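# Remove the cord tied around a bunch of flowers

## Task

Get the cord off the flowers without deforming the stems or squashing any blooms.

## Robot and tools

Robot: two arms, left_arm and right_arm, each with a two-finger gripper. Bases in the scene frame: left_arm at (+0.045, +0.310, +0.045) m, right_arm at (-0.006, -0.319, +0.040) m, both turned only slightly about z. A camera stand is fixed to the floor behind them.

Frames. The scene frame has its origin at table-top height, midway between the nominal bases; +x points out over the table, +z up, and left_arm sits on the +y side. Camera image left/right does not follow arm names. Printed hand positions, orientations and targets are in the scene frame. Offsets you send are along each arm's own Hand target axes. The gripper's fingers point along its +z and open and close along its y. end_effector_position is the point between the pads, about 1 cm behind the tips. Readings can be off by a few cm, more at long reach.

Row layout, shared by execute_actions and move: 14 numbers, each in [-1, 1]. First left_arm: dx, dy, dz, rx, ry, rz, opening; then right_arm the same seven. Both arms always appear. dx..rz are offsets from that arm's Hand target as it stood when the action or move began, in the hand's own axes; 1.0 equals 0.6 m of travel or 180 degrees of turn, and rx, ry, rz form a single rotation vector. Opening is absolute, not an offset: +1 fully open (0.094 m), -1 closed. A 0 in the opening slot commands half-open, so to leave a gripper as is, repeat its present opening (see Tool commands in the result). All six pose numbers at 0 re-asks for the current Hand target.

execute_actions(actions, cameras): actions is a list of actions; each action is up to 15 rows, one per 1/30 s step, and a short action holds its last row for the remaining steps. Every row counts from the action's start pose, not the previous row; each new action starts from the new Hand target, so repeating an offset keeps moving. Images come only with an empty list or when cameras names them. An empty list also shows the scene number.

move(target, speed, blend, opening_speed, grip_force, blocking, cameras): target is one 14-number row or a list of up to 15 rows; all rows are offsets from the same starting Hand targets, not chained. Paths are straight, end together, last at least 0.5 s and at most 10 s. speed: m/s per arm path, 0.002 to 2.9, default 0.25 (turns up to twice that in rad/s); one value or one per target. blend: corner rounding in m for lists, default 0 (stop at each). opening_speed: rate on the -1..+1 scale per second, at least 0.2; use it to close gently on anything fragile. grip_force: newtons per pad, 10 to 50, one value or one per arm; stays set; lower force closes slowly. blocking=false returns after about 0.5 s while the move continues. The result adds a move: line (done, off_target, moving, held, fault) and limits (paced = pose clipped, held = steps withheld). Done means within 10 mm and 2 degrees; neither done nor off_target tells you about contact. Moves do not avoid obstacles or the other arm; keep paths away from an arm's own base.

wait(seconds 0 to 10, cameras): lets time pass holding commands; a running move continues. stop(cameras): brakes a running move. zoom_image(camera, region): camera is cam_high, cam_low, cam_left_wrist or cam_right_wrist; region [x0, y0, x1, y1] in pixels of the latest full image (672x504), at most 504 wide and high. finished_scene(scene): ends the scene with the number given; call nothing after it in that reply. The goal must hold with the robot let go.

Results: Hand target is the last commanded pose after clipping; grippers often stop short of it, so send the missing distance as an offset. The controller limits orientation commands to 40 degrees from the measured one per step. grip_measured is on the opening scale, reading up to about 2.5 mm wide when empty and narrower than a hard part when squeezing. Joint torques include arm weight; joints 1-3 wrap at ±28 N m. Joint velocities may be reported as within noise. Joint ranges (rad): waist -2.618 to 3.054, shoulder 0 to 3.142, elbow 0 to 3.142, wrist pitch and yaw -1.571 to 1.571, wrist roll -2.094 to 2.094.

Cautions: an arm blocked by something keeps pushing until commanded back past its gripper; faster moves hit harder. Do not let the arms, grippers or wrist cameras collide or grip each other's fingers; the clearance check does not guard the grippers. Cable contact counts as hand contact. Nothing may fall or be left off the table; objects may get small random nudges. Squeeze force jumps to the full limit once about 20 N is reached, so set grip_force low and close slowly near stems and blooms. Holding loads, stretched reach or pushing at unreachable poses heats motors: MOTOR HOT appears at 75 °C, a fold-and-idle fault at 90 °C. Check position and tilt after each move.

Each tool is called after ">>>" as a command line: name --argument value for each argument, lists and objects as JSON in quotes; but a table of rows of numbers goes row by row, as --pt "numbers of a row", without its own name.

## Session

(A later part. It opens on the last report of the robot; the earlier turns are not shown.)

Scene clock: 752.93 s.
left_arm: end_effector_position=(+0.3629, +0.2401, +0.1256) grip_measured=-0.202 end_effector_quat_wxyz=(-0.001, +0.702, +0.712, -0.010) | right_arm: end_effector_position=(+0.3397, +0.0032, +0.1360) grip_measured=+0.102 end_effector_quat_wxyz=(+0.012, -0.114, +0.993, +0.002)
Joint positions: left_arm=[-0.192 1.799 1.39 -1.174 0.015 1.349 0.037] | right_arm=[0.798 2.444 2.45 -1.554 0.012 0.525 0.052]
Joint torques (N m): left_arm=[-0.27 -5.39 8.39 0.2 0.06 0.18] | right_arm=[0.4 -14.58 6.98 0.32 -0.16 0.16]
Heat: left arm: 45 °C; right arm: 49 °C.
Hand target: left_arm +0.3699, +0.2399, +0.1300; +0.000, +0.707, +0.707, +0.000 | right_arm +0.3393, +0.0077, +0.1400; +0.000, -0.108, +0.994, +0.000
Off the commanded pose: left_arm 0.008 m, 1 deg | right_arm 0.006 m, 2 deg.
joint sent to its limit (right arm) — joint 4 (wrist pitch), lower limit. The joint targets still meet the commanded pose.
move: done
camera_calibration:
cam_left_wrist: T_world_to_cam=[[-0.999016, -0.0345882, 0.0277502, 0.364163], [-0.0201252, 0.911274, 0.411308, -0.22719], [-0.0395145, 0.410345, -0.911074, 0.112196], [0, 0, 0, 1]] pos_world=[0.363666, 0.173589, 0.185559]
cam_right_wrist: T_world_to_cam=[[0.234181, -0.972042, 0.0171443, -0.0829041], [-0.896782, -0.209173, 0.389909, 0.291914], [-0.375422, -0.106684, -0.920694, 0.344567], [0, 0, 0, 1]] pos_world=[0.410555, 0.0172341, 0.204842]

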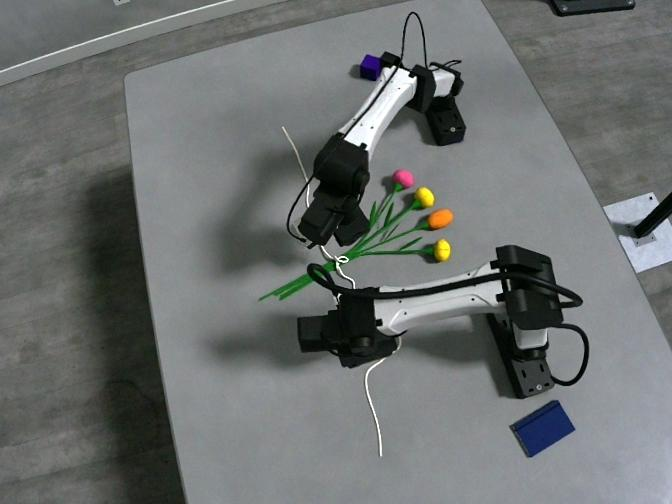

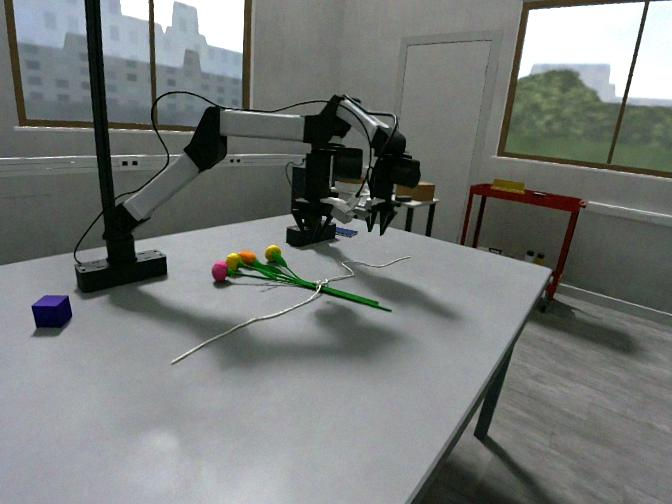

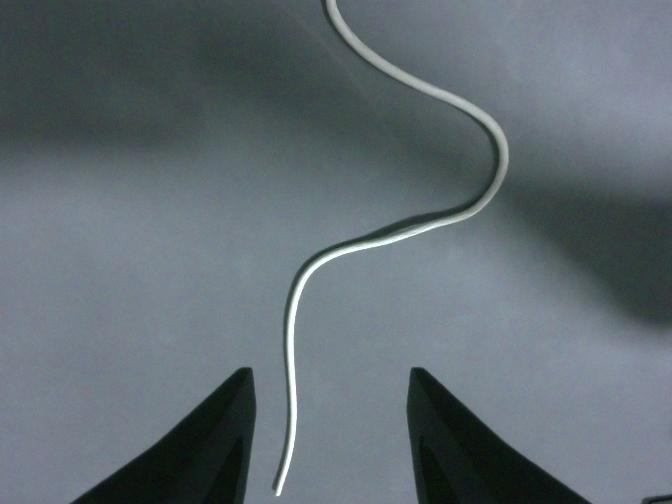

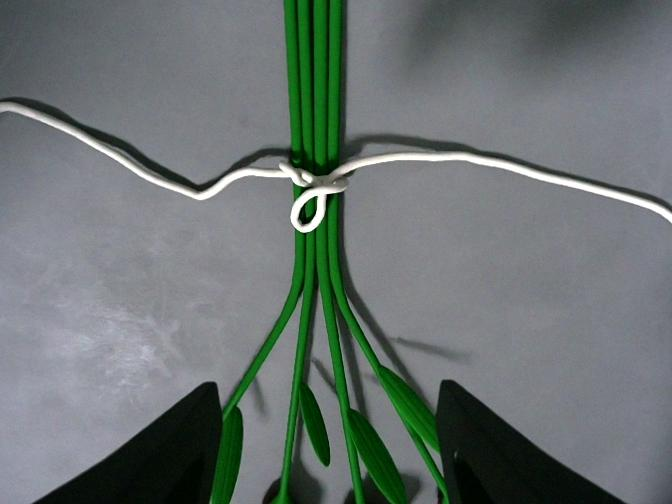

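>>> move --pt "0.0867 0.0233 0.15 0 0 0 -0.2 0.025 0 0.15 0 0 0 0.1" --pt "0.0867 0.0233 0.1908 0 0 0 -0.2 0.025 0 0.21667 0 0 0 0.1" --speed '[0.15, 0.05]' --blend '[0.01, 0]' --cameras '["all"]'

Scene clock: 779.23 s.
left_arm: end_effector_position=(+0.3835, +0.2888, +0.0197) grip_measured=-0.202 end_effector_quat_wxyz=(+0.004, +0.705, +0.709, -0.003) | right_arm: end_effector_position=(+0.3209, -0.0031, +0.0116) grip_measured=+0.102 end_effector_quat_wxyz=(-0.017, -0.113, +0.993, -0.012)
Joint positions: left_arm=[-0.041 1.978 1.181 -0.773 0.01 1.509 0.037] | right_arm=[0.811 2.437 1.939 -1.114 -0.001 0.541 0.052]
Joint torques (N m): left_arm=[0.5 -6.09 4.55 0.39 0.09 0.19] | right_arm=[0.59 -16.09 3.34 0.92 -0.03 0.17]
Heat: left arm: 48 °C; right arm: 58 °C.
Hand target: left_arm +0.3838, +0.2920, +0.0155; +0.000, +0.707, +0.707, +0.000 | right_arm +0.3248, +0.0043, +0.0100; +0.000, -0.109, +0.994, +0.000
Off the commanded pose: left_arm 0.005 m, 1 deg | right_arm 0.009 m, 2 deg.
move: done
camera_calibration:
cam_left_wrist: T_world_to_cam=[[-0.999585, -0.0261904, 0.011985, 0.387471], [-0.0189095, 0.910613, 0.412827, -0.227897], [-0.0217258, 0.412429, -0.910731, -0.0107518], [0, 0, 0, 1]] pos_world=[0.382767, 0.222108, 0.0796462]
cam_right_wrist: T_world_to_cam=[[0.23295, -0.971722, 0.0386082, -0.0823354], [-0.874271, -0.191871, 0.44591, 0.314355], [-0.425893, -0.137629, -0.894245, 0.238161], [0, 0, 0, 1]] pos_world=[0.395442, 0.0130865, 0.0759795]

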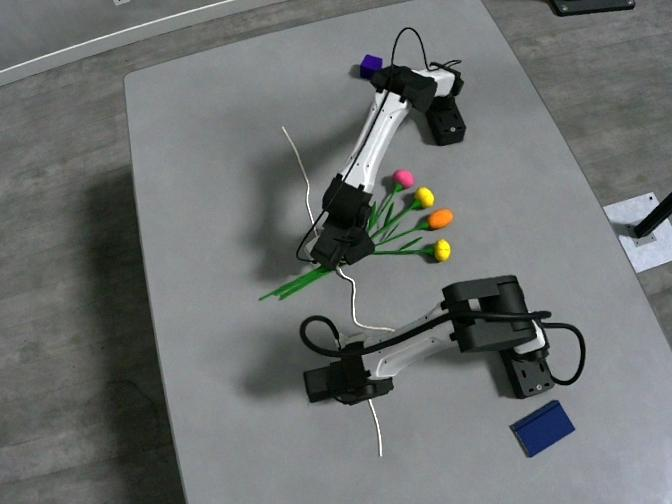

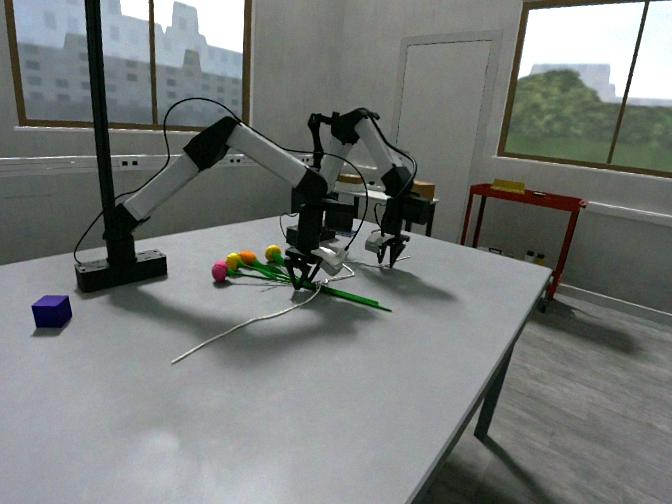

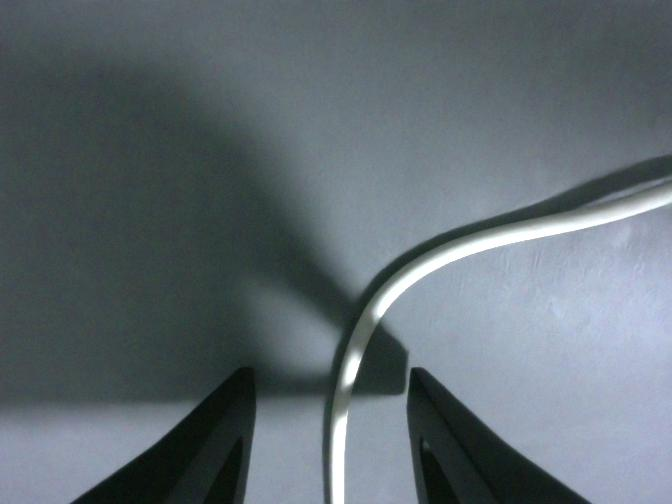

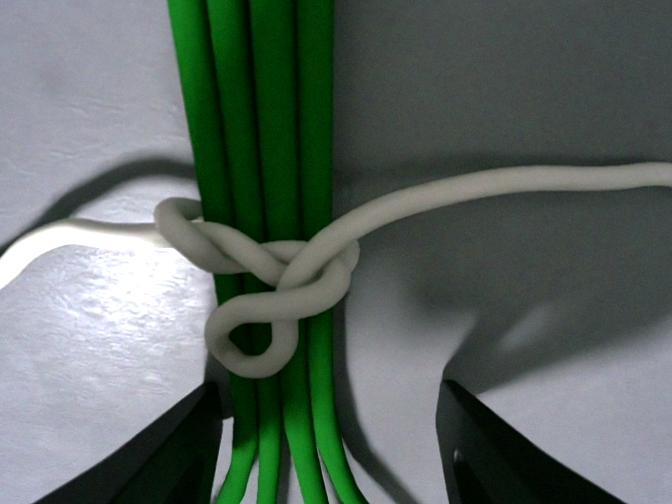

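>>> move --pt "0 0 0 0 0 0 -1.0 0 0 0 0 0 0 0.1" --pt "0.15 0 -0.05 0 0 0 -1.0 0 0 0 0 0 0 0.1" --speed '[0.1, 0.06]' --cameras '["cam_high", "cam_right_wrist", "cam_low"]'

Scene clock: 795.80 s.
left_arm: end_effector_position=(+0.3736, +0.3769, +0.0322) grip_measured=-0.992 end_effector_quat_wxyz=(-0.008, +0.704, +0.710, -0.020) | right_arm: end_effector_position=(+0.3209, -0.0031, +0.0116) grip_measured=+0.102 end_effector_quat_wxyz=(-0.017, -0.113, +0.993, -0.012)
Joint positions: left_arm=[0.222 1.978 1.237 -0.872 0.01 1.77 0] | right_arm=[0.811 2.437 1.939 -1.114 -0.001 0.541 0.052]
Joint torques (N m): left_arm=[0.43 -8.66 7.38 0.11 0.08 0.24] | right_arm=[0.61 -16.16 3.3 0.9 -0.05 0.18]
Heat: left arm: 47 °C; right arm: 63 °C.
Hand target: left_arm +0.3839, +0.3820, +0.0456; +0.000, +0.707, +0.707, +0.000 | right_arm +0.3248, +0.0043, +0.0100; +0.000, -0.109, +0.994, +0.000
Off the commanded pose: left_arm 0.018 m, 3 deg | right_arm 0.009 m, 2 deg.
move: off_target (left_arm)
camera_calibration:
cam_right_wrist: T_world_to_cam=[[0.23295, -0.971722, 0.0386082, -0.0823354], [-0.874271, -0.191871, 0.44591, 0.314355], [-0.425893, -0.137629, -0.894245, 0.238161], [0, 0, 0, 1]] pos_world=[0.395442, 0.0130865, 0.0759795]
Images, in order (width x height): cam_high 672x504, cam_low 672x504, cam_right_wrist 672x504.

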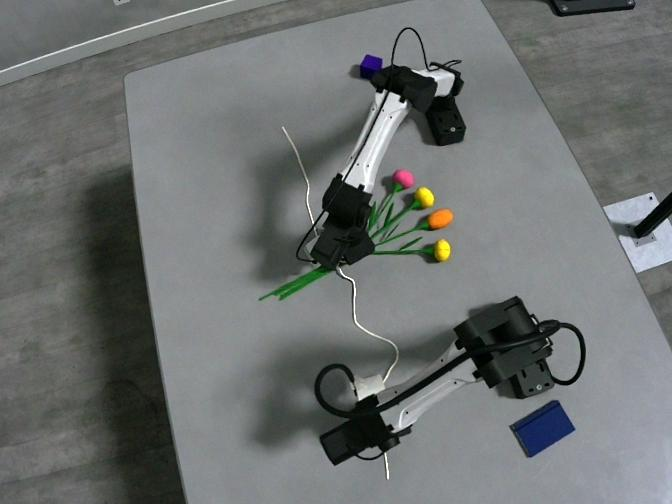

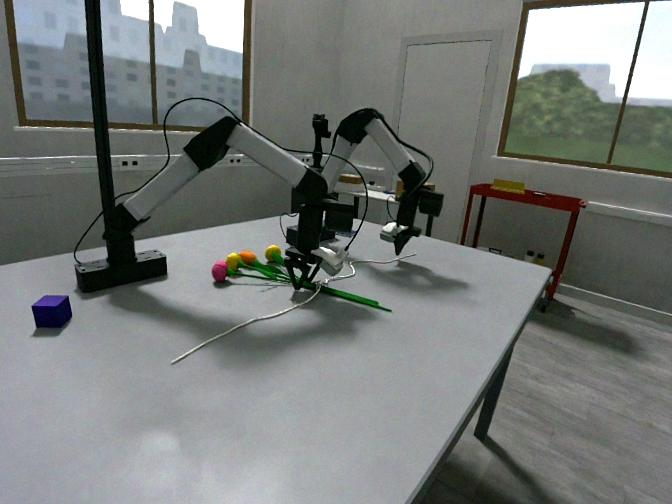

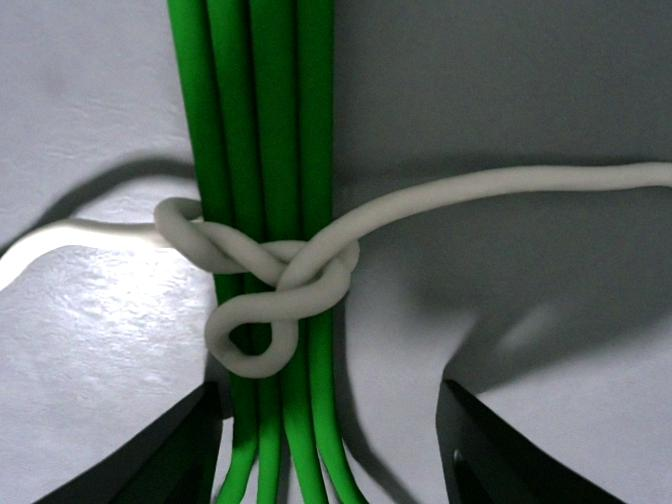

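>>> execute_actions --actions '[]' --cameras '["cam_left_wrist"]'

Scene clock: 800.13 s.
left_arm: end_effector_position=(+0.3736, +0.3769, +0.0322) grip_measured=-0.992 end_effector_quat_wxyz=(-0.008, +0.704, +0.710, -0.020) | right_arm: end_effector_position=(+0.3209, -0.0031, +0.0116) grip_measured=+0.102 end_effector_quat_wxyz=(-0.017, -0.113, +0.993, -0.012)
Joint positions: left_arm=[0.222 1.978 1.237 -0.872 0.01 1.77 0] | right_arm=[0.811 2.437 1.939 -1.114 -0.001 0.541 0.052]
Joint velocities: within noise
Joint torques (N m): left_arm=[0.43 -8.61 7.38 0.09 0.08 0.21] | right_arm=[0.61 -16.05 3.25 0.89 -0.05 0.16]
Heat: left arm: 47 °C; right arm: 63 °C.
Hand target: left_arm +0.3839, +0.3820, +0.0456; +0.000, +0.707, +0.707, +0.000 | right_arm +0.3248, +0.0043, +0.0100; +0.000, -0.109, +0.994, +0.000
Tool commands: left_gripper/opening=-1.0 right_gripper/opening=+0.1
Off the commanded pose: left_arm 0.018 m, 3 deg | right_arm 0.009 m, 2 deg.
camera_calibration:
cam_left_wrist: T_world_to_cam=[[-0.998248, -0.0278356, 0.0522095, 0.378619], [-0.00424712, 0.913855, 0.406019, -0.319937], [-0.0590137, 0.405086, -0.912372, -0.0191382], [0, 0, 0, 1]] pos_world=[0.375468, 0.310667, 0.0926717]
Images, in order (width x height): cam_left_wrist 672x504.

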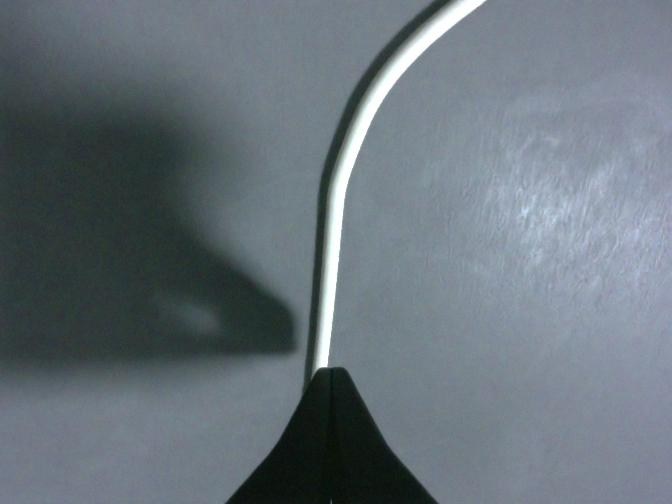

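>>> move --pt "0 0 0 0 0 0 -0.3 0 0 0 0 0 0 0.1" --pt "-0.0617 -0.0133 0.025 0 0 0 -0.3 0 0 0 0 0 0 0.1" --pt "-0.0617 -0.0133 0.0577 0 0 0 -0.3 0 0 0 0 0 0 0.1" --speed '[0.1, 0.08, 0.04]' --cameras '["cam_left_wrist"]'

Scene clock: 818.70 s.
left_arm: end_effector_position=(+0.3706, +0.3438, +0.0169) grip_measured=-0.302 end_effector_quat_wxyz=(-0.007, +0.707, +0.707, -0.016) | right_arm: end_effector_position=(+0.3209, -0.0031, +0.0116) grip_measured=+0.102 end_effector_quat_wxyz=(-0.017, -0.113, +0.993, -0.012)
Joint positions: left_arm=[0.125 1.974 1.161 -0.791 0.01 1.681 0.033] | right_arm=[0.811 2.437 1.939 -1.114 -0.001 0.541 0.052]
Joint torques (N m): left_arm=[-0.18 -6.54 2.81 0.74 0.09 0.06] | right_arm=[0.59 -16.12 3.3 0.91 -0.04 0.16]
Heat: left arm: 49 °C; right arm: 66 °C.
Hand target: left_arm +0.3758, +0.3450, +0.0109; +0.000, +0.707, +0.707, +0.000 | right_arm +0.3248, +0.0043, +0.0100; +0.000, -0.109, +0.994, +0.000
Off the commanded pose: left_arm 0.008 m, 2 deg | right_arm 0.009 m, 2 deg.
move: done
camera_calibration:
cam_left_wrist: T_world_to_cam=[[-0.998801, -0.019606, 0.0448526, 0.373067], [0.000514655, 0.912028, 0.410128, -0.284667], [-0.0489478, 0.409659, -0.910925, -0.025294], [0, 0, 0, 1]] pos_world=[0.371528, 0.2773, 0.0769757]
Images, in order (width x height): cam_left_wrist 672x504.

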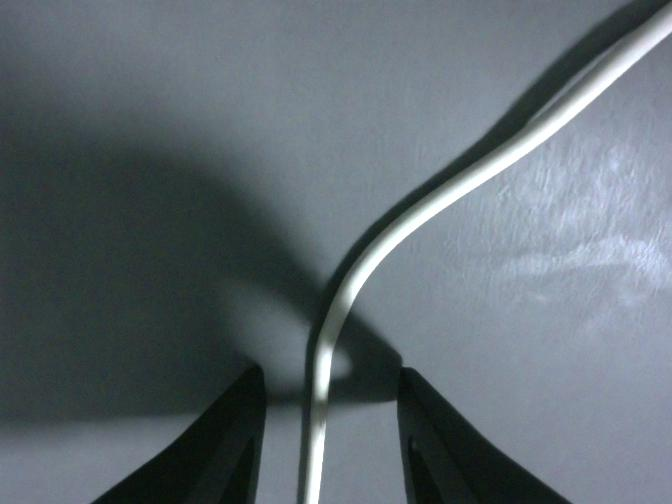

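>>> move --pt "0 0 0.01 0 0 0 -0.3 0 0 0 0 0 0 0.1" --pt "0 0 0.01 0 0 0 -1.0 0 0 0 0 0 0 0.1" --speed 0.04 --cameras '["cam_left_wrist"]'

Scene clock: 825.20 s.
left_arm: end_effector_position=(+0.3807, +0.3449, +0.0162) grip_measured=-0.958 end_effector_quat_wxyz=(+0.008, +0.707, +0.707, +0.002) | right_arm: end_effector_position=(+0.3209, -0.0031, +0.0116) grip_measured=+0.102 end_effector_quat_wxyz=(-0.017, -0.113, +0.993, -0.012)
Joint positions: left_arm=[0.125 1.972 1.155 -0.742 0.01 1.681 0.002] | right_arm=[0.811 2.437 1.939 -1.114 -0.001 0.541 0.052]
Joint torques (N m): left_arm=[-0.16 -5.49 2.62 0.55 0.1 0.06] | right_arm=[0.68 -16.1 3.3 0.9 -0.05 0.16]
Heat: left arm: 50 °C; right arm: 67 °C.
Hand target: left_arm +0.3758, +0.3450, +0.0049; +0.000, +0.707, +0.707, +0.000 | right_arm +0.3248, +0.0043, +0.0100; +0.000, -0.109, +0.994, +0.000
Off the commanded pose: left_arm 0.012 m, 1 deg | right_arm 0.009 m, 2 deg.
move: off_target (left_arm); target 2's new opening was sent with left_arm's hand 0.013 m and 2 deg from that target
camera_calibration:
cam_left_wrist: T_world_to_cam=[[-0.999804, -0.0197893, -0.000735364, 0.384334], [-0.0183153, 0.909936, 0.414344, -0.277601], [-0.00753045, 0.414276, -0.91012, -0.0432546], [0, 0, 0, 1]] pos_world=[0.378848, 0.278125, 0.0759381]
Images, in order (width x height): cam_left_wrist 672x504.

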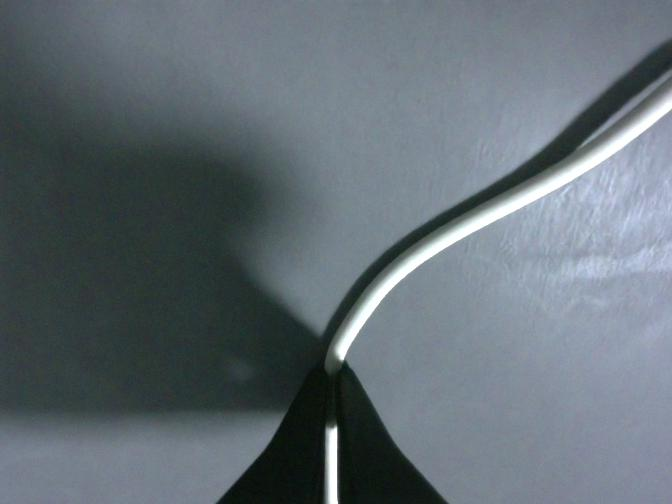

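>>> move --target '[0.2, -0.0083, -0.0667, 0, 0, 0, -1.0, 0, 0, 0, 0, 0, 0, 0.1]' --speed 0.1 --cameras '["cam_high", "cam_right_wrist"]'

Scene clock: 832.47 s.
left_arm: end_effector_position=(+0.3649, +0.4579, +0.0419) grip_measured=-0.958 end_effector_quat_wxyz=(+0.003, +0.705, +0.710, -0.008) | right_arm: end_effector_position=(+0.3260, +0.0043, +0.0114) grip_measured=+0.102 end_effector_quat_wxyz=(-0.004, -0.114, +0.994, +0.000)
Joint positions: left_arm=[0.455 1.995 1.306 -0.896 0.012 2.004 0.002] | right_arm=[0.814 2.437 1.939 -1.079 -0.005 0.541 0.052]
Joint torques (N m): left_arm=[0.64 -6.28 7.76 0.14 0.07 0.19] | right_arm=[0.47 -16.16 3.28 0.59 0 0.17]
Heat: left arm: 49 °C; right arm: 68 °C.
Hand target: left_arm +0.3708, +0.4650, +0.0449; +0.000, +0.707, +0.707, +0.000 | right_arm +0.3247, +0.0043, +0.0100; +0.000, -0.109, +0.994, +0.000
Off the commanded pose: left_arm 0.010 m, 1 deg | right_arm 0.002 m, 1 deg.
move: done
camera_calibration:
cam_right_wrist: T_world_to_cam=[[0.234461, -0.971977, 0.0169695, -0.0765556], [-0.883619, -0.205805, 0.420549, 0.323691], [-0.405271, -0.113597, -0.907111, 0.234508], [0, 0, 0, 1]] pos_world=[0.399008, 0.0188461, 0.0778959]
Images, in order (width x height): cam_high 672x504, cam_right_wrist 672x504.

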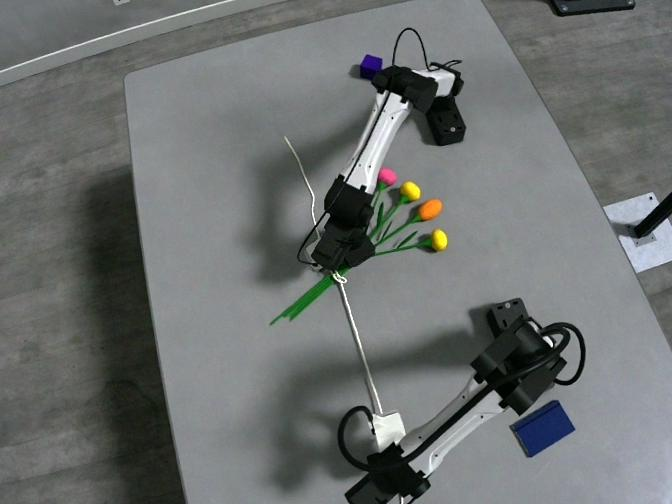

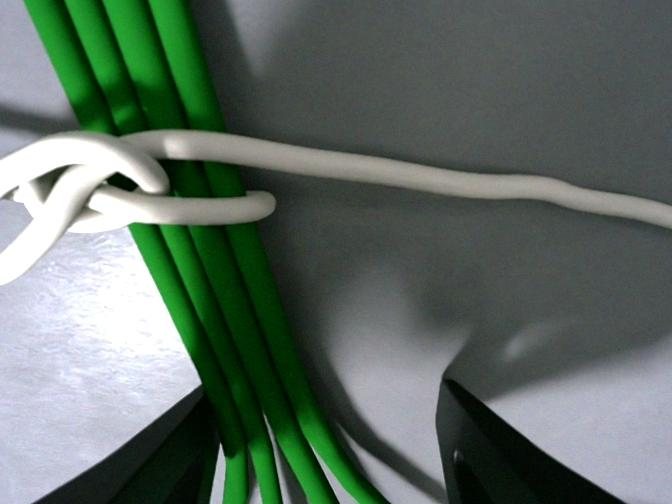

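>>> move --pt "-0.06 0 0 0 0 0 -1.0 0 0 0 0 0 0 0.1" --pt "-0.06 0 0 0 0 0 -1.0 0 0 0 0 0 0 -0.5" --speed 0.1 --grip_force '[50, 12]' --cameras '["cam_high", "cam_right_wrist"]'

Scene clock: 876.67 s.
left_arm: end_effector_position=(+0.3661, +0.4257, +0.0343) grip_measured=-0.958 end_effector_quat_wxyz=(-0.004, +0.707, +0.706, -0.022) | right_arm: end_effector_position=(+0.3261, +0.0088, +0.0112) grip_measured=-0.498 end_effector_quat_wxyz=(-0.002, -0.115, +0.993, +0.008)
Joint positions: left_arm=[0.368 1.995 1.272 -0.89 0.011 1.925 0.002] | right_arm=[0.816 2.437 1.938 -1.064 -0.016 0.541 0.024]
Joint torques (N m): left_arm=[-0.05 -9.72 4.67 0.26 0.07 0.07] | right_arm=[0.21 -16.24 3.3 0.46 0.11 0.17]
Heat: left arm: 49 °C; right arm: 71 °C.
Hand target: left_arm +0.3709, +0.4289, +0.0449; +0.000, +0.707, +0.707, +0.000 | right_arm +0.3247, +0.0042, +0.0101; +0.000, -0.108, +0.994, +0.000
Off the commanded pose: left_arm 0.012 m, 3 deg | right_arm 0.005 m, 1 deg.
grip_force (N): 50, 12
move: off_target (left_arm)
camera_calibration:
cam_right_wrist: T_world_to_cam=[[0.23704, -0.9715, 0.000719191, -0.0728527], [-0.88386, -0.215349, 0.41523, 0.325113], [-0.40324, -0.0990616, -0.909716, 0.234062], [0, 0, 0, 1]] pos_world=[0.399007, 0.022423, 0.0779858]
Images, in order (width x height): cam_high 672x504, cam_right_wrist 672x504.

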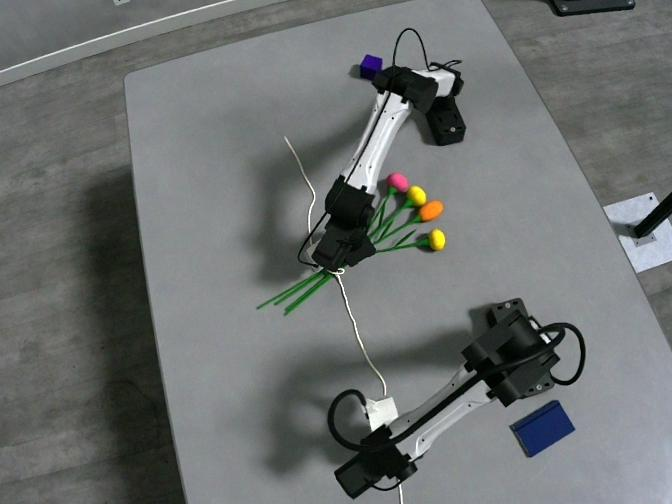

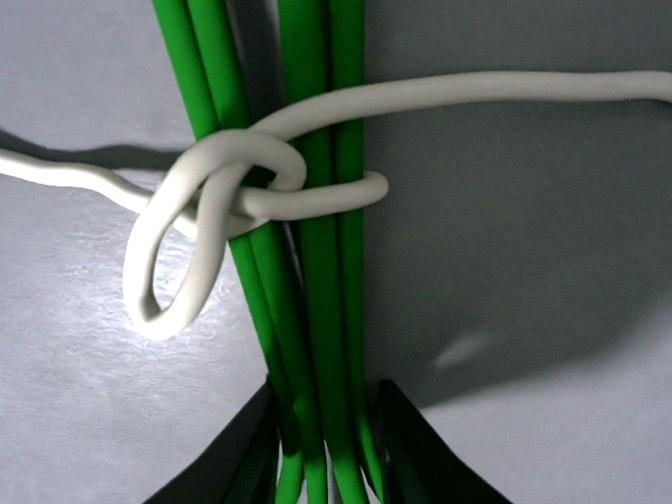

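>>> move --target '[0.2, -0.02, -0.0167, 0, 0, 0, -1.0, 0, 0, 0, 0, 0, 0, -0.5]' --speed 0.1 --cameras '["cam_high", "cam_right_wrist"]'

Scene clock: 884.20 s.
left_arm: end_effector_position=(+0.3556, +0.5399, +0.0521) grip_measured=-0.958 end_effector_quat_wxyz=(-0.014, +0.669, +0.743, -0.003) | right_arm: end_effector_position=(+0.3261, +0.0088, +0.0112) grip_measured=-0.498 end_effector_quat_wxyz=(-0.002, -0.115, +0.993, +0.009)
Joint positions: left_arm=[0.641 2.098 1.506 -0.991 -0.026 2.092 0.002] | right_arm=[0.816 2.437 1.938 -1.064 -0.016 0.541 0.024]
Joint torques (N m): left_arm=[0.39 -7.12 8.06 0.14 -0.02 0.21] | right_arm=[0.21 -16.23 3.34 0.46 0.11 0.18]
Heat: left arm: 50 °C; right arm: 72 °C.
Hand target: left_arm +0.3590, +0.5490, +0.0550; +0.000, +0.707, +0.707, +0.000 | right_arm +0.3248, +0.0043, +0.0101; +0.000, -0.108, +0.994, +0.000
Off the commanded pose: left_arm 0.010 m, 6 deg | right_arm 0.005 m, 1 deg.
joint sent to its limit (left arm) — joint 6 (wrist roll), upper limit. The joint targets are off in orientation, not in position.
grip_force (N): 50, 12
move: off_target (left_arm)
camera_calibration:
cam_right_wrist: T_world_to_cam=[[0.237006, -0.971508, 0.000466393, -0.0727226], [-0.883958, -0.215448, 0.414971, 0.325154], [-0.403048, -0.0987629, -0.909834, 0.234088], [0, 0, 0, 1]] pos_world=[0.399007, 0.0225225, 0.0780859]
Images, in order (width x height): cam_high 672x504, cam_right_wrist 672x504.

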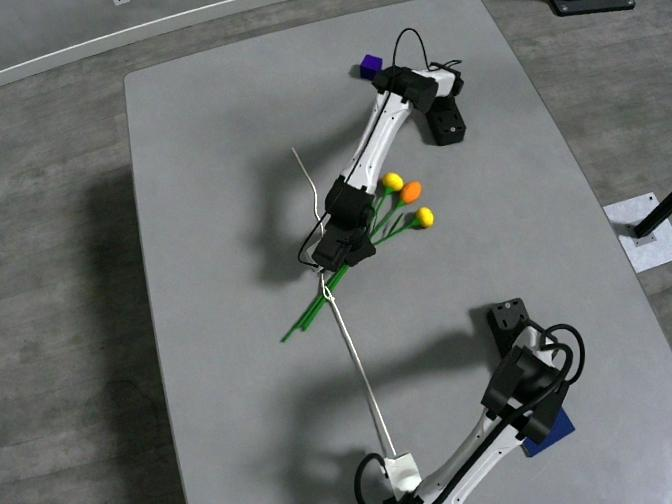

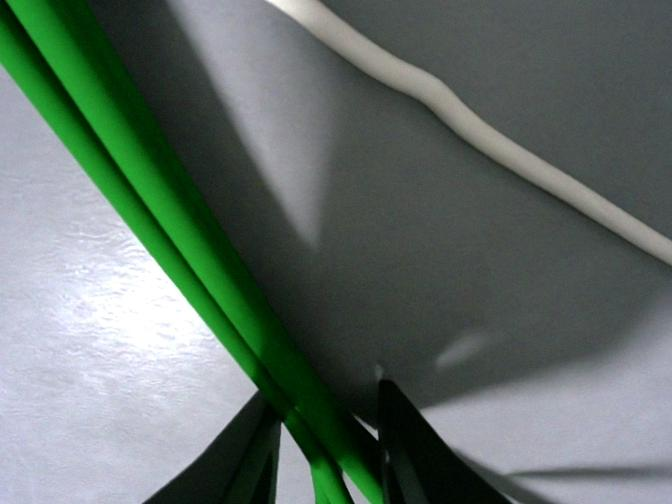

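>>> move --target '[0.15, 0.0333, -0.0167, 0, 0, -0.13, -1.0, 0, 0, 0, 0, 0, 0, -0.5]' --speed 0.1 --cameras '["cam_high", "cam_right_wrist"]'

Scene clock: 903.63 s.
left_arm: end_effector_position=(+0.3749, +0.6338, +0.0628) grip_measured=-0.958 end_effector_quat_wxyz=(-0.007, +0.553, +0.833, -0.005) | right_arm: end_effector_position=(+0.3261, +0.0088, +0.0112) grip_measured=-0.498 end_effector_quat_wxyz=(-0.002, -0.115, +0.993, +0.009)
Joint positions: left_arm=[0.787 2.401 2.057 -1.24 -0.012 1.945 0.002] | right_arm=[0.816 2.437 1.938 -1.064 -0.016 0.541 0.024]
Joint torques (N m): left_arm=[0.64 -8.96 8.47 0.11 0.28 0.09] | right_arm=[0.2 -16.27 3.32 0.46 0.11 0.17]
Heat: left arm: 52 °C; right arm: 73 °C.
Hand target: left_arm +0.3788, +0.6389, +0.0650; +0.000, +0.549, +0.836, +0.000 | right_arm +0.3248, +0.0043, +0.0101; +0.000, -0.108, +0.994, +0.000
Off the commanded pose: left_arm 0.007 m, 1 deg | right_arm 0.005 m, 1 deg.
grip_force (N): 50, 12
move: done
camera_calibration:
cam_right_wrist: T_world_to_cam=[[0.237006, -0.971508, 0.000466393, -0.0727226], [-0.883958, -0.215448, 0.414971, 0.325154], [-0.403048, -0.0987629, -0.909834, 0.234088], [0, 0, 0, 1]] pos_world=[0.399007, 0.0225225, 0.0780859]
Images, in order (width x height): cam_high 672x504, cam_right_wrist 672x504.

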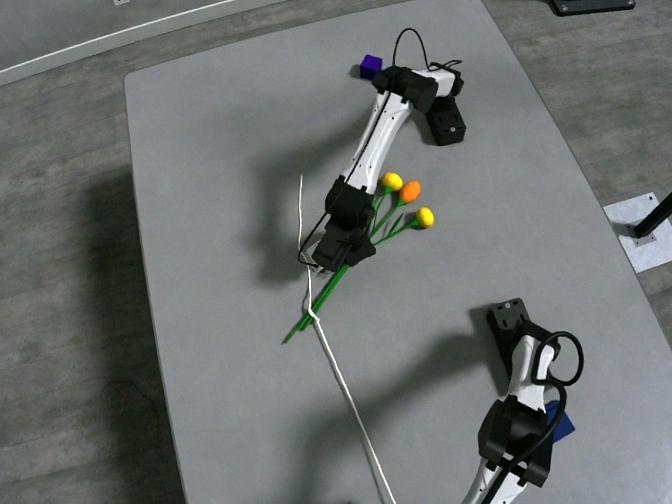

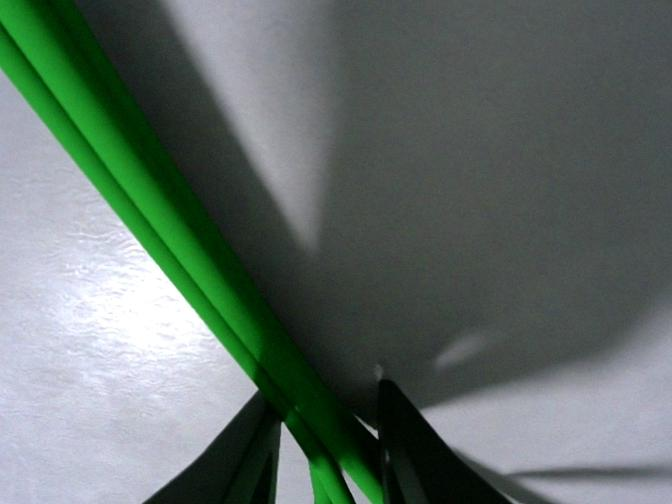

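>>> move --pt "-0.03 0 0.06 0 0 0 -1.0 0 0 0 0 0 0 -0.5" --pt "-0.03 0 0.06 0 0 0 -0.3 0 0 0 0 0 0 -0.5" --pt "-0.03 0 -0.05 0 0 0 -0.3 0 0 0 0 0 0 -0.5" --pt "-0.7274 -0.1907 -0.0583 0 0 0.13 -0.3 0 0 0 0 0 0 -0.5" --speed '[0.15, 0.15, 0.2, 0.3]' --blend '[0, 0, 0.02, 0]' --cameras '["cam_high", "cam_left_wrist"]'

Scene clock: 928.70 s.
left_arm: end_effector_position=(+0.4400, +0.1939, +0.0955) grip_measured=-0.302 end_effector_quat_wxyz=(-0.008, +0.711, +0.703, -0.001) | right_arm: end_effector_position=(+0.3261, +0.0088, +0.0112) grip_measured=-0.498 end_effector_quat_wxyz=(-0.002, -0.115, +0.993, +0.009)
Joint positions: left_arm=[-0.272 2.155 1.773 -1.204 -0.006 1.294 0.033] | right_arm=[0.816 2.437 1.938 -1.064 -0.016 0.541 0.024]
Joint torques (N m): left_arm=[0.61 -7.79 8.7 0.17 0.23 0.03] | right_arm=[0.16 -16.23 3.33 0.46 0.11 0.17]
Heat: left arm: 57 °C; right arm: 74 °C.
Hand target: left_arm +0.4473, +0.1930, +0.1000; +0.000, +0.707, +0.707, +0.000 | right_arm +0.3248, +0.0043, +0.0101; +0.000, -0.108, +0.994, +0.000
Off the commanded pose: left_arm 0.008 m, 1 deg | right_arm 0.005 m, 1 deg.
grip_force (N): 50, 12
move: done
camera_calibration:
cam_left_wrist: T_world_to_cam=[[-0.999641, -0.0101221, 0.0248224, 0.436347], [0.00155722, 0.902482, 0.430725, -0.18089], [-0.0267616, 0.430609, -0.902142, 0.09648], [0, 0, 0, 1]] pos_world=[0.439054, 0.126121, 0.154121]
Images, in order (width x height): cam_high 672x504, cam_left_wrist 672x504.

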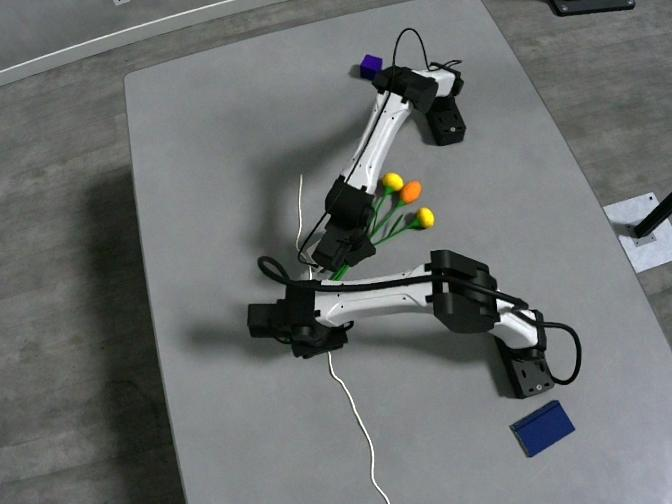

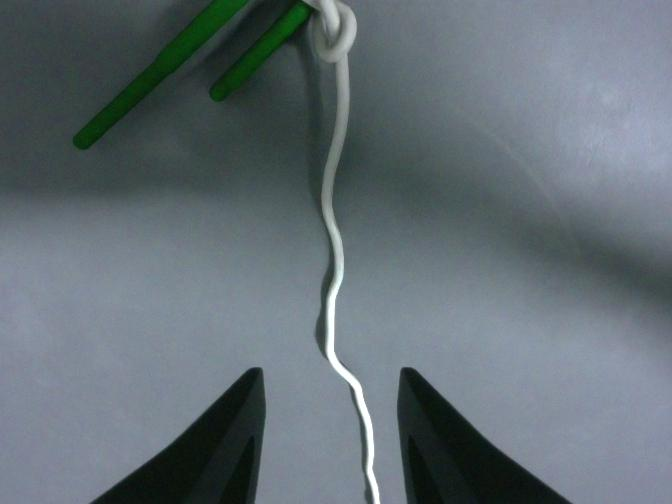

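>>> move --pt "0 -0.01 0.12 0 0 0 -0.3 0 0 0 0 0 0 -0.5" --pt "0 -0.01 0.15 0 0 0 -0.3 0 0 0 0 0 0 -0.5" --pt "0 -0.01 0.15 0 0 0 -1.0 0 0 0 0 0 0 -0.5" --pt "0.1 0.09 0.11 0 0 0 -1.0 0 0 0 0 0 0 -0.5" --speed '[0.15, 0.05, 0.1, 0.08]' --blend '[0.01, 0, 0, 0]' --cameras '["cam_high", "cam_left_wrist"]'

Scene clock: 941.27 s.
left_arm: end_effector_position=(+0.4951, +0.2536, +0.0318) grip_measured=-0.958 end_effector_quat_wxyz=(-0.005, +0.704, +0.710, -0.002) | right_arm: end_effector_position=(+0.3261, +0.0088, +0.0112) grip_measured=-0.498 end_effector_quat_wxyz=(-0.002, -0.115, +0.993, +0.009)
Joint positions: left_arm=[-0.11 2.38 1.896 -1.096 -0.003 1.437 0.002] | right_arm=[0.816 2.437 1.938 -1.064 -0.016 0.541 0.024]
Joint torques (N m): left_arm=[0.13 -8.8 8.29 0.15 0.21 0.19] | right_arm=[0.25 -16.25 3.3 0.47 0.1 0.16]
Heat: left arm: 57 °C; right arm: 75 °C. Fold the right arm in close to its base, or ease its load, before you think long.
Hand target: left_arm +0.5011, +0.2530, +0.0338; +0.000, +0.707, +0.707, +0.000 | right_arm +0.3248, +0.0043, +0.0101; +0.000, -0.108, +0.994, +0.000
Off the commanded pose: left_arm 0.007 m, 1 deg | right_arm 0.005 m, 1 deg.
MOTOR HOT: joint 2 (shoulder) of the right arm reports 75 °C; the controller's stop level is 90 °C. To cool a motor, set the load down, stop pushing, or move to a pose that needs little force.
grip_force (N): 50, 12
move: done; blend cut to 0.009 m at target 1
camera_calibration:
cam_left_wrist: T_world_to_cam=[[-0.999332, -0.0293973, 0.0216883, 0.49838], [-0.0173791, 0.904757, 0.425573, -0.198385], [-0.0321334, 0.424912, -0.904664, 0.0189922], [0, 0, 0, 1]] pos_world=[0.495209, 0.186072, 0.0908]
Images, in order (width x height): cam_high 672x504, cam_left_wrist 672x504.

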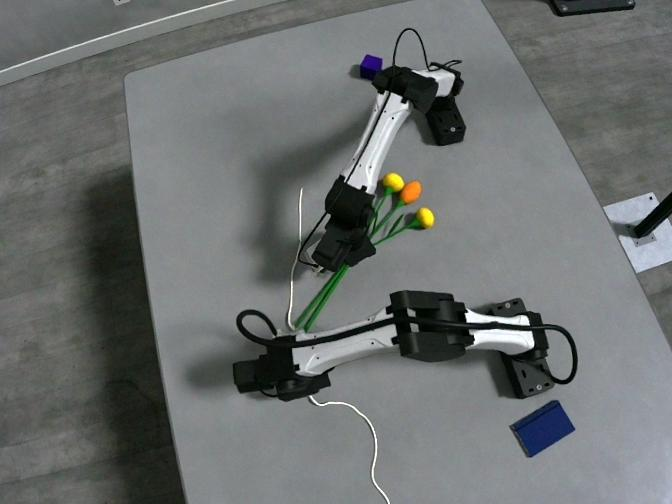

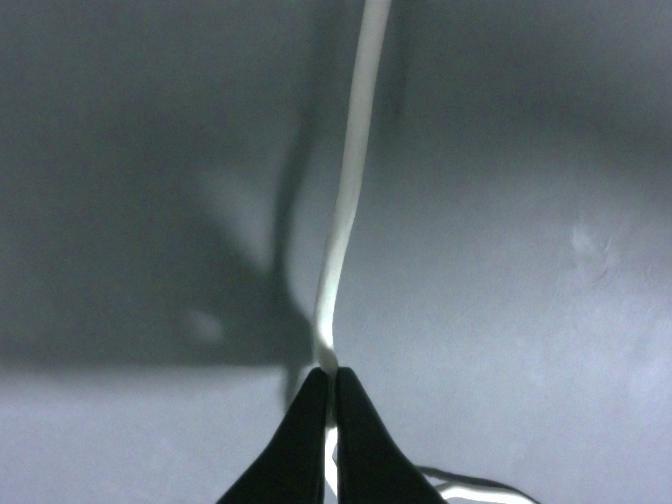

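>>> move --target '[0.1333, 0.03, 0, 0, 0, 0, -1.0, 0, 0, 0, 0, 0, 0, -0.5]' --speed 0.12 --cameras '["cam_high", "cam_left_wrist"]'

Scene clock: 947.23 s.
left_arm: end_effector_position=(+0.5136, +0.3340, +0.0323) grip_measured=-0.958 end_effector_quat_wxyz=(-0.004, +0.703, +0.712, -0.002) | right_arm: end_effector_position=(+0.3261, +0.0088, +0.0112) grip_measured=-0.498 end_effector_quat_wxyz=(-0.002, -0.115, +0.993, +0.009)
Joint positions: left_arm=[0.066 2.45 2.024 -1.153 -0.003 1.609 0.002] | right_arm=[0.816 2.437 1.938 -1.064 -0.016 0.541 0.024]
Joint torques (N m): left_arm=[-0.06 -9.13 8.39 0.17 0.2 0.14] | right_arm=[0.18 -16.27 3.37 0.46 0.12 0.17]
Heat: left arm: 57 °C; right arm: 75 °C. Fold the right arm in close to its base, or ease its load, before you think long.
Hand target: left_arm +0.5191, +0.3331, +0.0339; +0.000, +0.707, +0.707, +0.000 | right_arm +0.3248, +0.0043, +0.0101; +0.000, -0.108, +0.994, +0.000
Off the commanded pose: left_arm 0.006 m, 1 deg | right_arm 0.005 m, 1 deg.
MOTOR HOT: still on. Joint 2 (shoulder) of the right arm reports 75 °C.
grip_force (N): 50, 12
move: done
camera_calibration:
cam_left_wrist: T_world_to_cam=[[-0.999235, -0.0331824, 0.0206911, 0.520564], [-0.0212822, 0.905349, 0.424134, -0.269154], [-0.0328064, 0.423369, -0.905363, -0.0132458], [0, 0, 0, 1]] pos_world=[0.514003, 0.26656, 0.0913939]
Images, in order (width x height): cam_high 672x504, cam_left_wrist 672x504.

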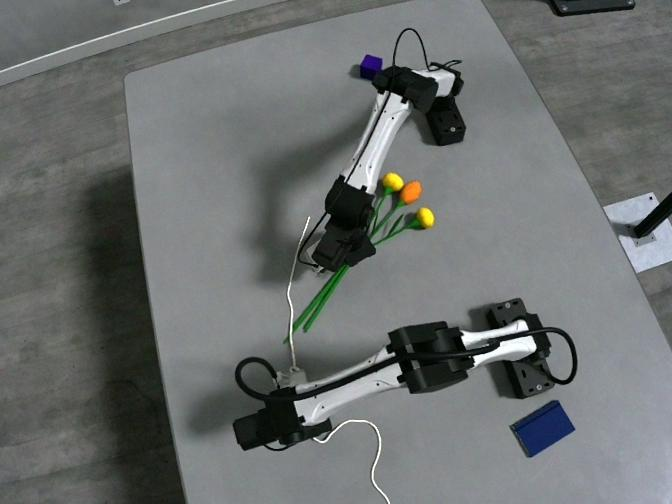

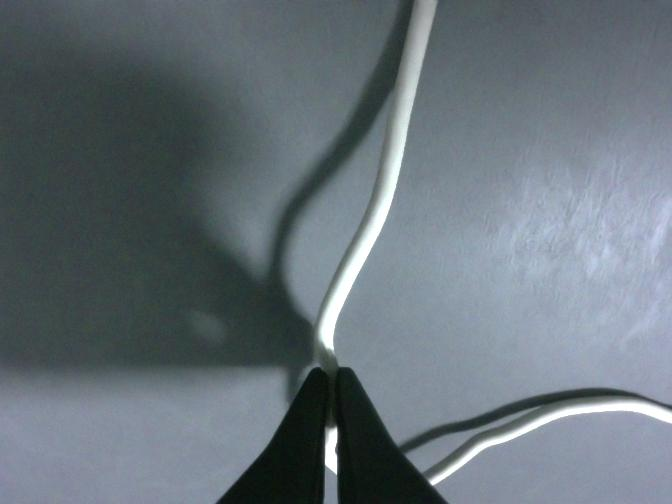

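>>> move --pt "0 0 0 0 0 0 -1 0 0 0 0 0 0 0.1" --pt "0 0 0 0 0 0 -1 0 0 -0.1 0 0 0 0.1" --pt "0 0 0 0 0 0 -1 0.0305 -0.568 -0.2 0.07273 -0.39471 0.07226 0.1" --speed 0.2 --cameras '["cam_high","cam_left_wrist"]'

Scene clock: 1038.07 s.
left_arm: end_effector_position=(+0.5135, +0.3340, +0.0324) grip_measured=-0.958 end_effector_quat_wxyz=(-0.004, +0.703, +0.711, -0.002) | right_arm: end_effector_position=(+0.3801, -0.3321, +0.1292) grip_measured=+0.098 end_effector_quat_wxyz=(+0.582, +0.024, +0.812, -0.044)
Joint positions: left_arm=[0.066 2.45 2.024 -1.153 -0.003 1.609 0.002] | right_arm=[0.062 1.534 0.322 0.884 0.116 -0.007 0.052]
Joint torques (N m): left_arm=[-0.05 -9.11 8.39 0.14 0.2 0.21] | right_arm=[-0.42 -5.34 3.81 2.51 -0.22 -0.14]
Heat: left arm: 60 °C; right arm: 76 °C. Fold the right arm in close to its base, or ease its load, before you think long.
Hand target: left_arm +0.5192, +0.3331, +0.0339; +0.000, +0.707, +0.707, +0.000 | right_arm +0.3804, -0.3323, +0.1302; +0.587, +0.018, +0.808, -0.043
Off the commanded pose: left_arm 0.006 m, 1 deg | right_arm 0.001 m, 1 deg.
MOTOR HOT: still on. Joint 2 (shoulder) of the right arm reports 76 °C.
grip_force (N): 50, 12
move: done
camera_calibration:
cam_left_wrist: T_world_to_cam=[[-0.999239, -0.0328159, 0.0210871, 0.520331], [-0.0207823, 0.905362, 0.424132, -0.269416], [-0.0330097, 0.423371, -0.905355, -0.0131456], [0, 0, 0, 1]] pos_world=[0.513902, 0.26656, 0.0913943]
Images, in order (width x height): cam_high 672x504, cam_left_wrist 672x504.

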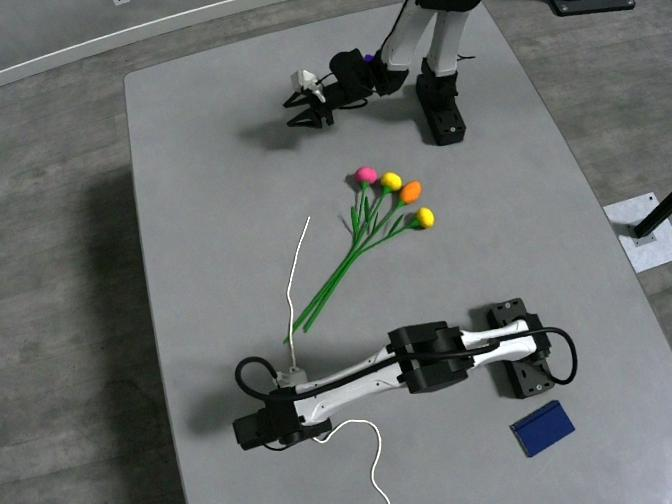

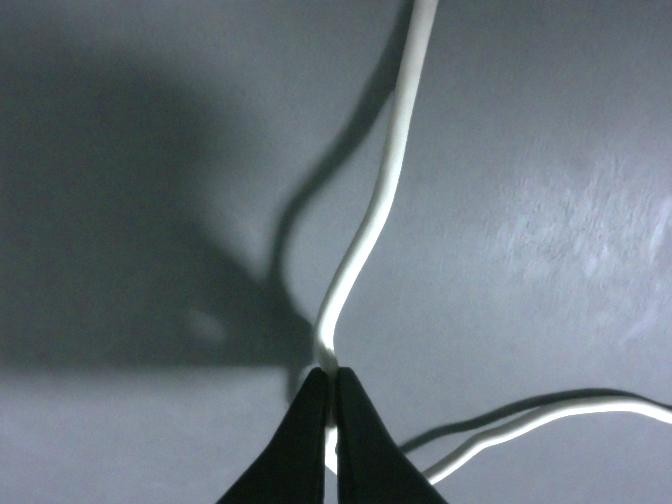

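>>> zoom_image --camera "cam_high" --region '[230, 200, 350, 400]'

Scaled by 2.520 from the camera's 672x504 image, which has a finer 960x720 frame.

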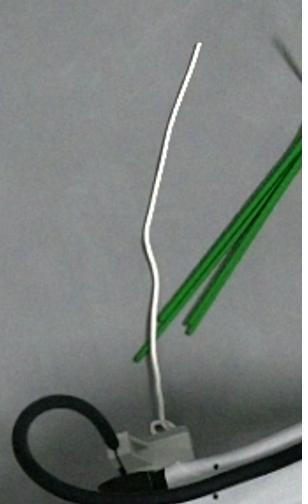

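>>> move --pt "0 0 -0.22 0 0 0 -1 0 0 0 0 0 0 0.1" --pt "0.28 -0.08 -0.22 0 0 -0.1 -1 0 0 0 0 0 0 0.1" --speed '[0.1,0.15]' --cameras '["cam_high","cam_left_wrist"]'

Scene clock: 1064.20 s.
left_arm: end_effector_position=(+0.4680, +0.5028, +0.1378) grip_measured=-0.958 end_effector_quat_wxyz=(-0.003, +0.581, +0.814, -0.002) | right_arm: end_effector_position=(+0.3802, -0.3321, +0.1294) grip_measured=+0.098 end_effector_quat_wxyz=(+0.582, +0.024, +0.812, -0.044)
Joint positions: left_arm=[0.442 2.433 2.414 -1.558 -0.003 1.668 0.002] | right_arm=[0.062 1.534 0.322 0.885 0.115 -0.007 0.052]
Joint torques (N m): left_arm=[-0.2 -13.96 6.95 0.16 0.19 0.16] | right_arm=[-0.44 -5.33 3.79 2.51 -0.22 -0.15]
Heat: left arm: 62 °C; right arm: 66 °C.
Hand target: left_arm +0.4712, +0.5009, +0.1659; +0.000, +0.588, +0.809, +0.000 | right_arm +0.3804, -0.3323, +0.1302; +0.587, +0.018, +0.808, -0.043
Off the commanded pose: left_arm 0.028 m, 1 deg | right_arm 0.001 m, 1 deg.
MOTOR HOT: cleared for the motors of the right arm.
joint sent to its limit (left arm) — joint 4 (wrist pitch), lower limit. The joint targets are off in orientation, not in position.
grip_force (N): 50, 12
move: off_target (left_arm)
camera_calibration:
cam_left_wrist: T_world_to_cam=[[-0.938854, -0.343798, 0.0188817, 0.606548], [-0.303912, 0.853213, 0.423869, -0.309166], [-0.161835, 0.392212, -0.905527, 0.0853625], [0, 0, 0, 1]] pos_world=[0.489315, 0.438834, 0.196891]
Images, in order (width x height): cam_high 672x504, cam_left_wrist 672x504.

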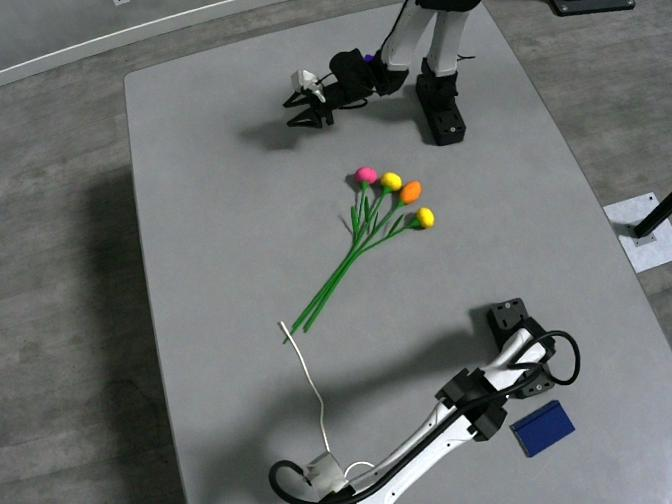

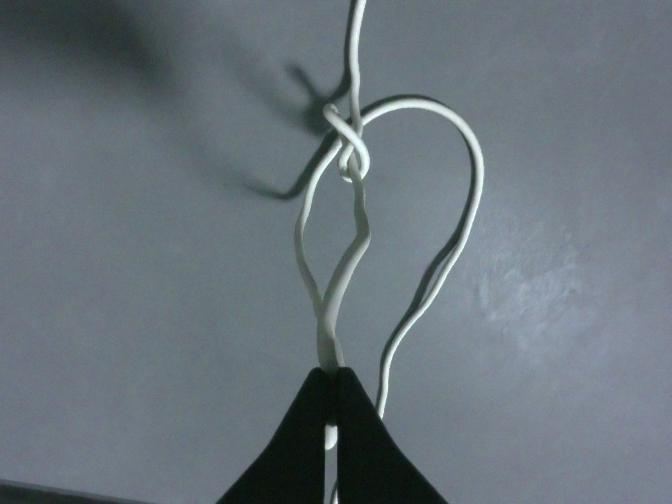

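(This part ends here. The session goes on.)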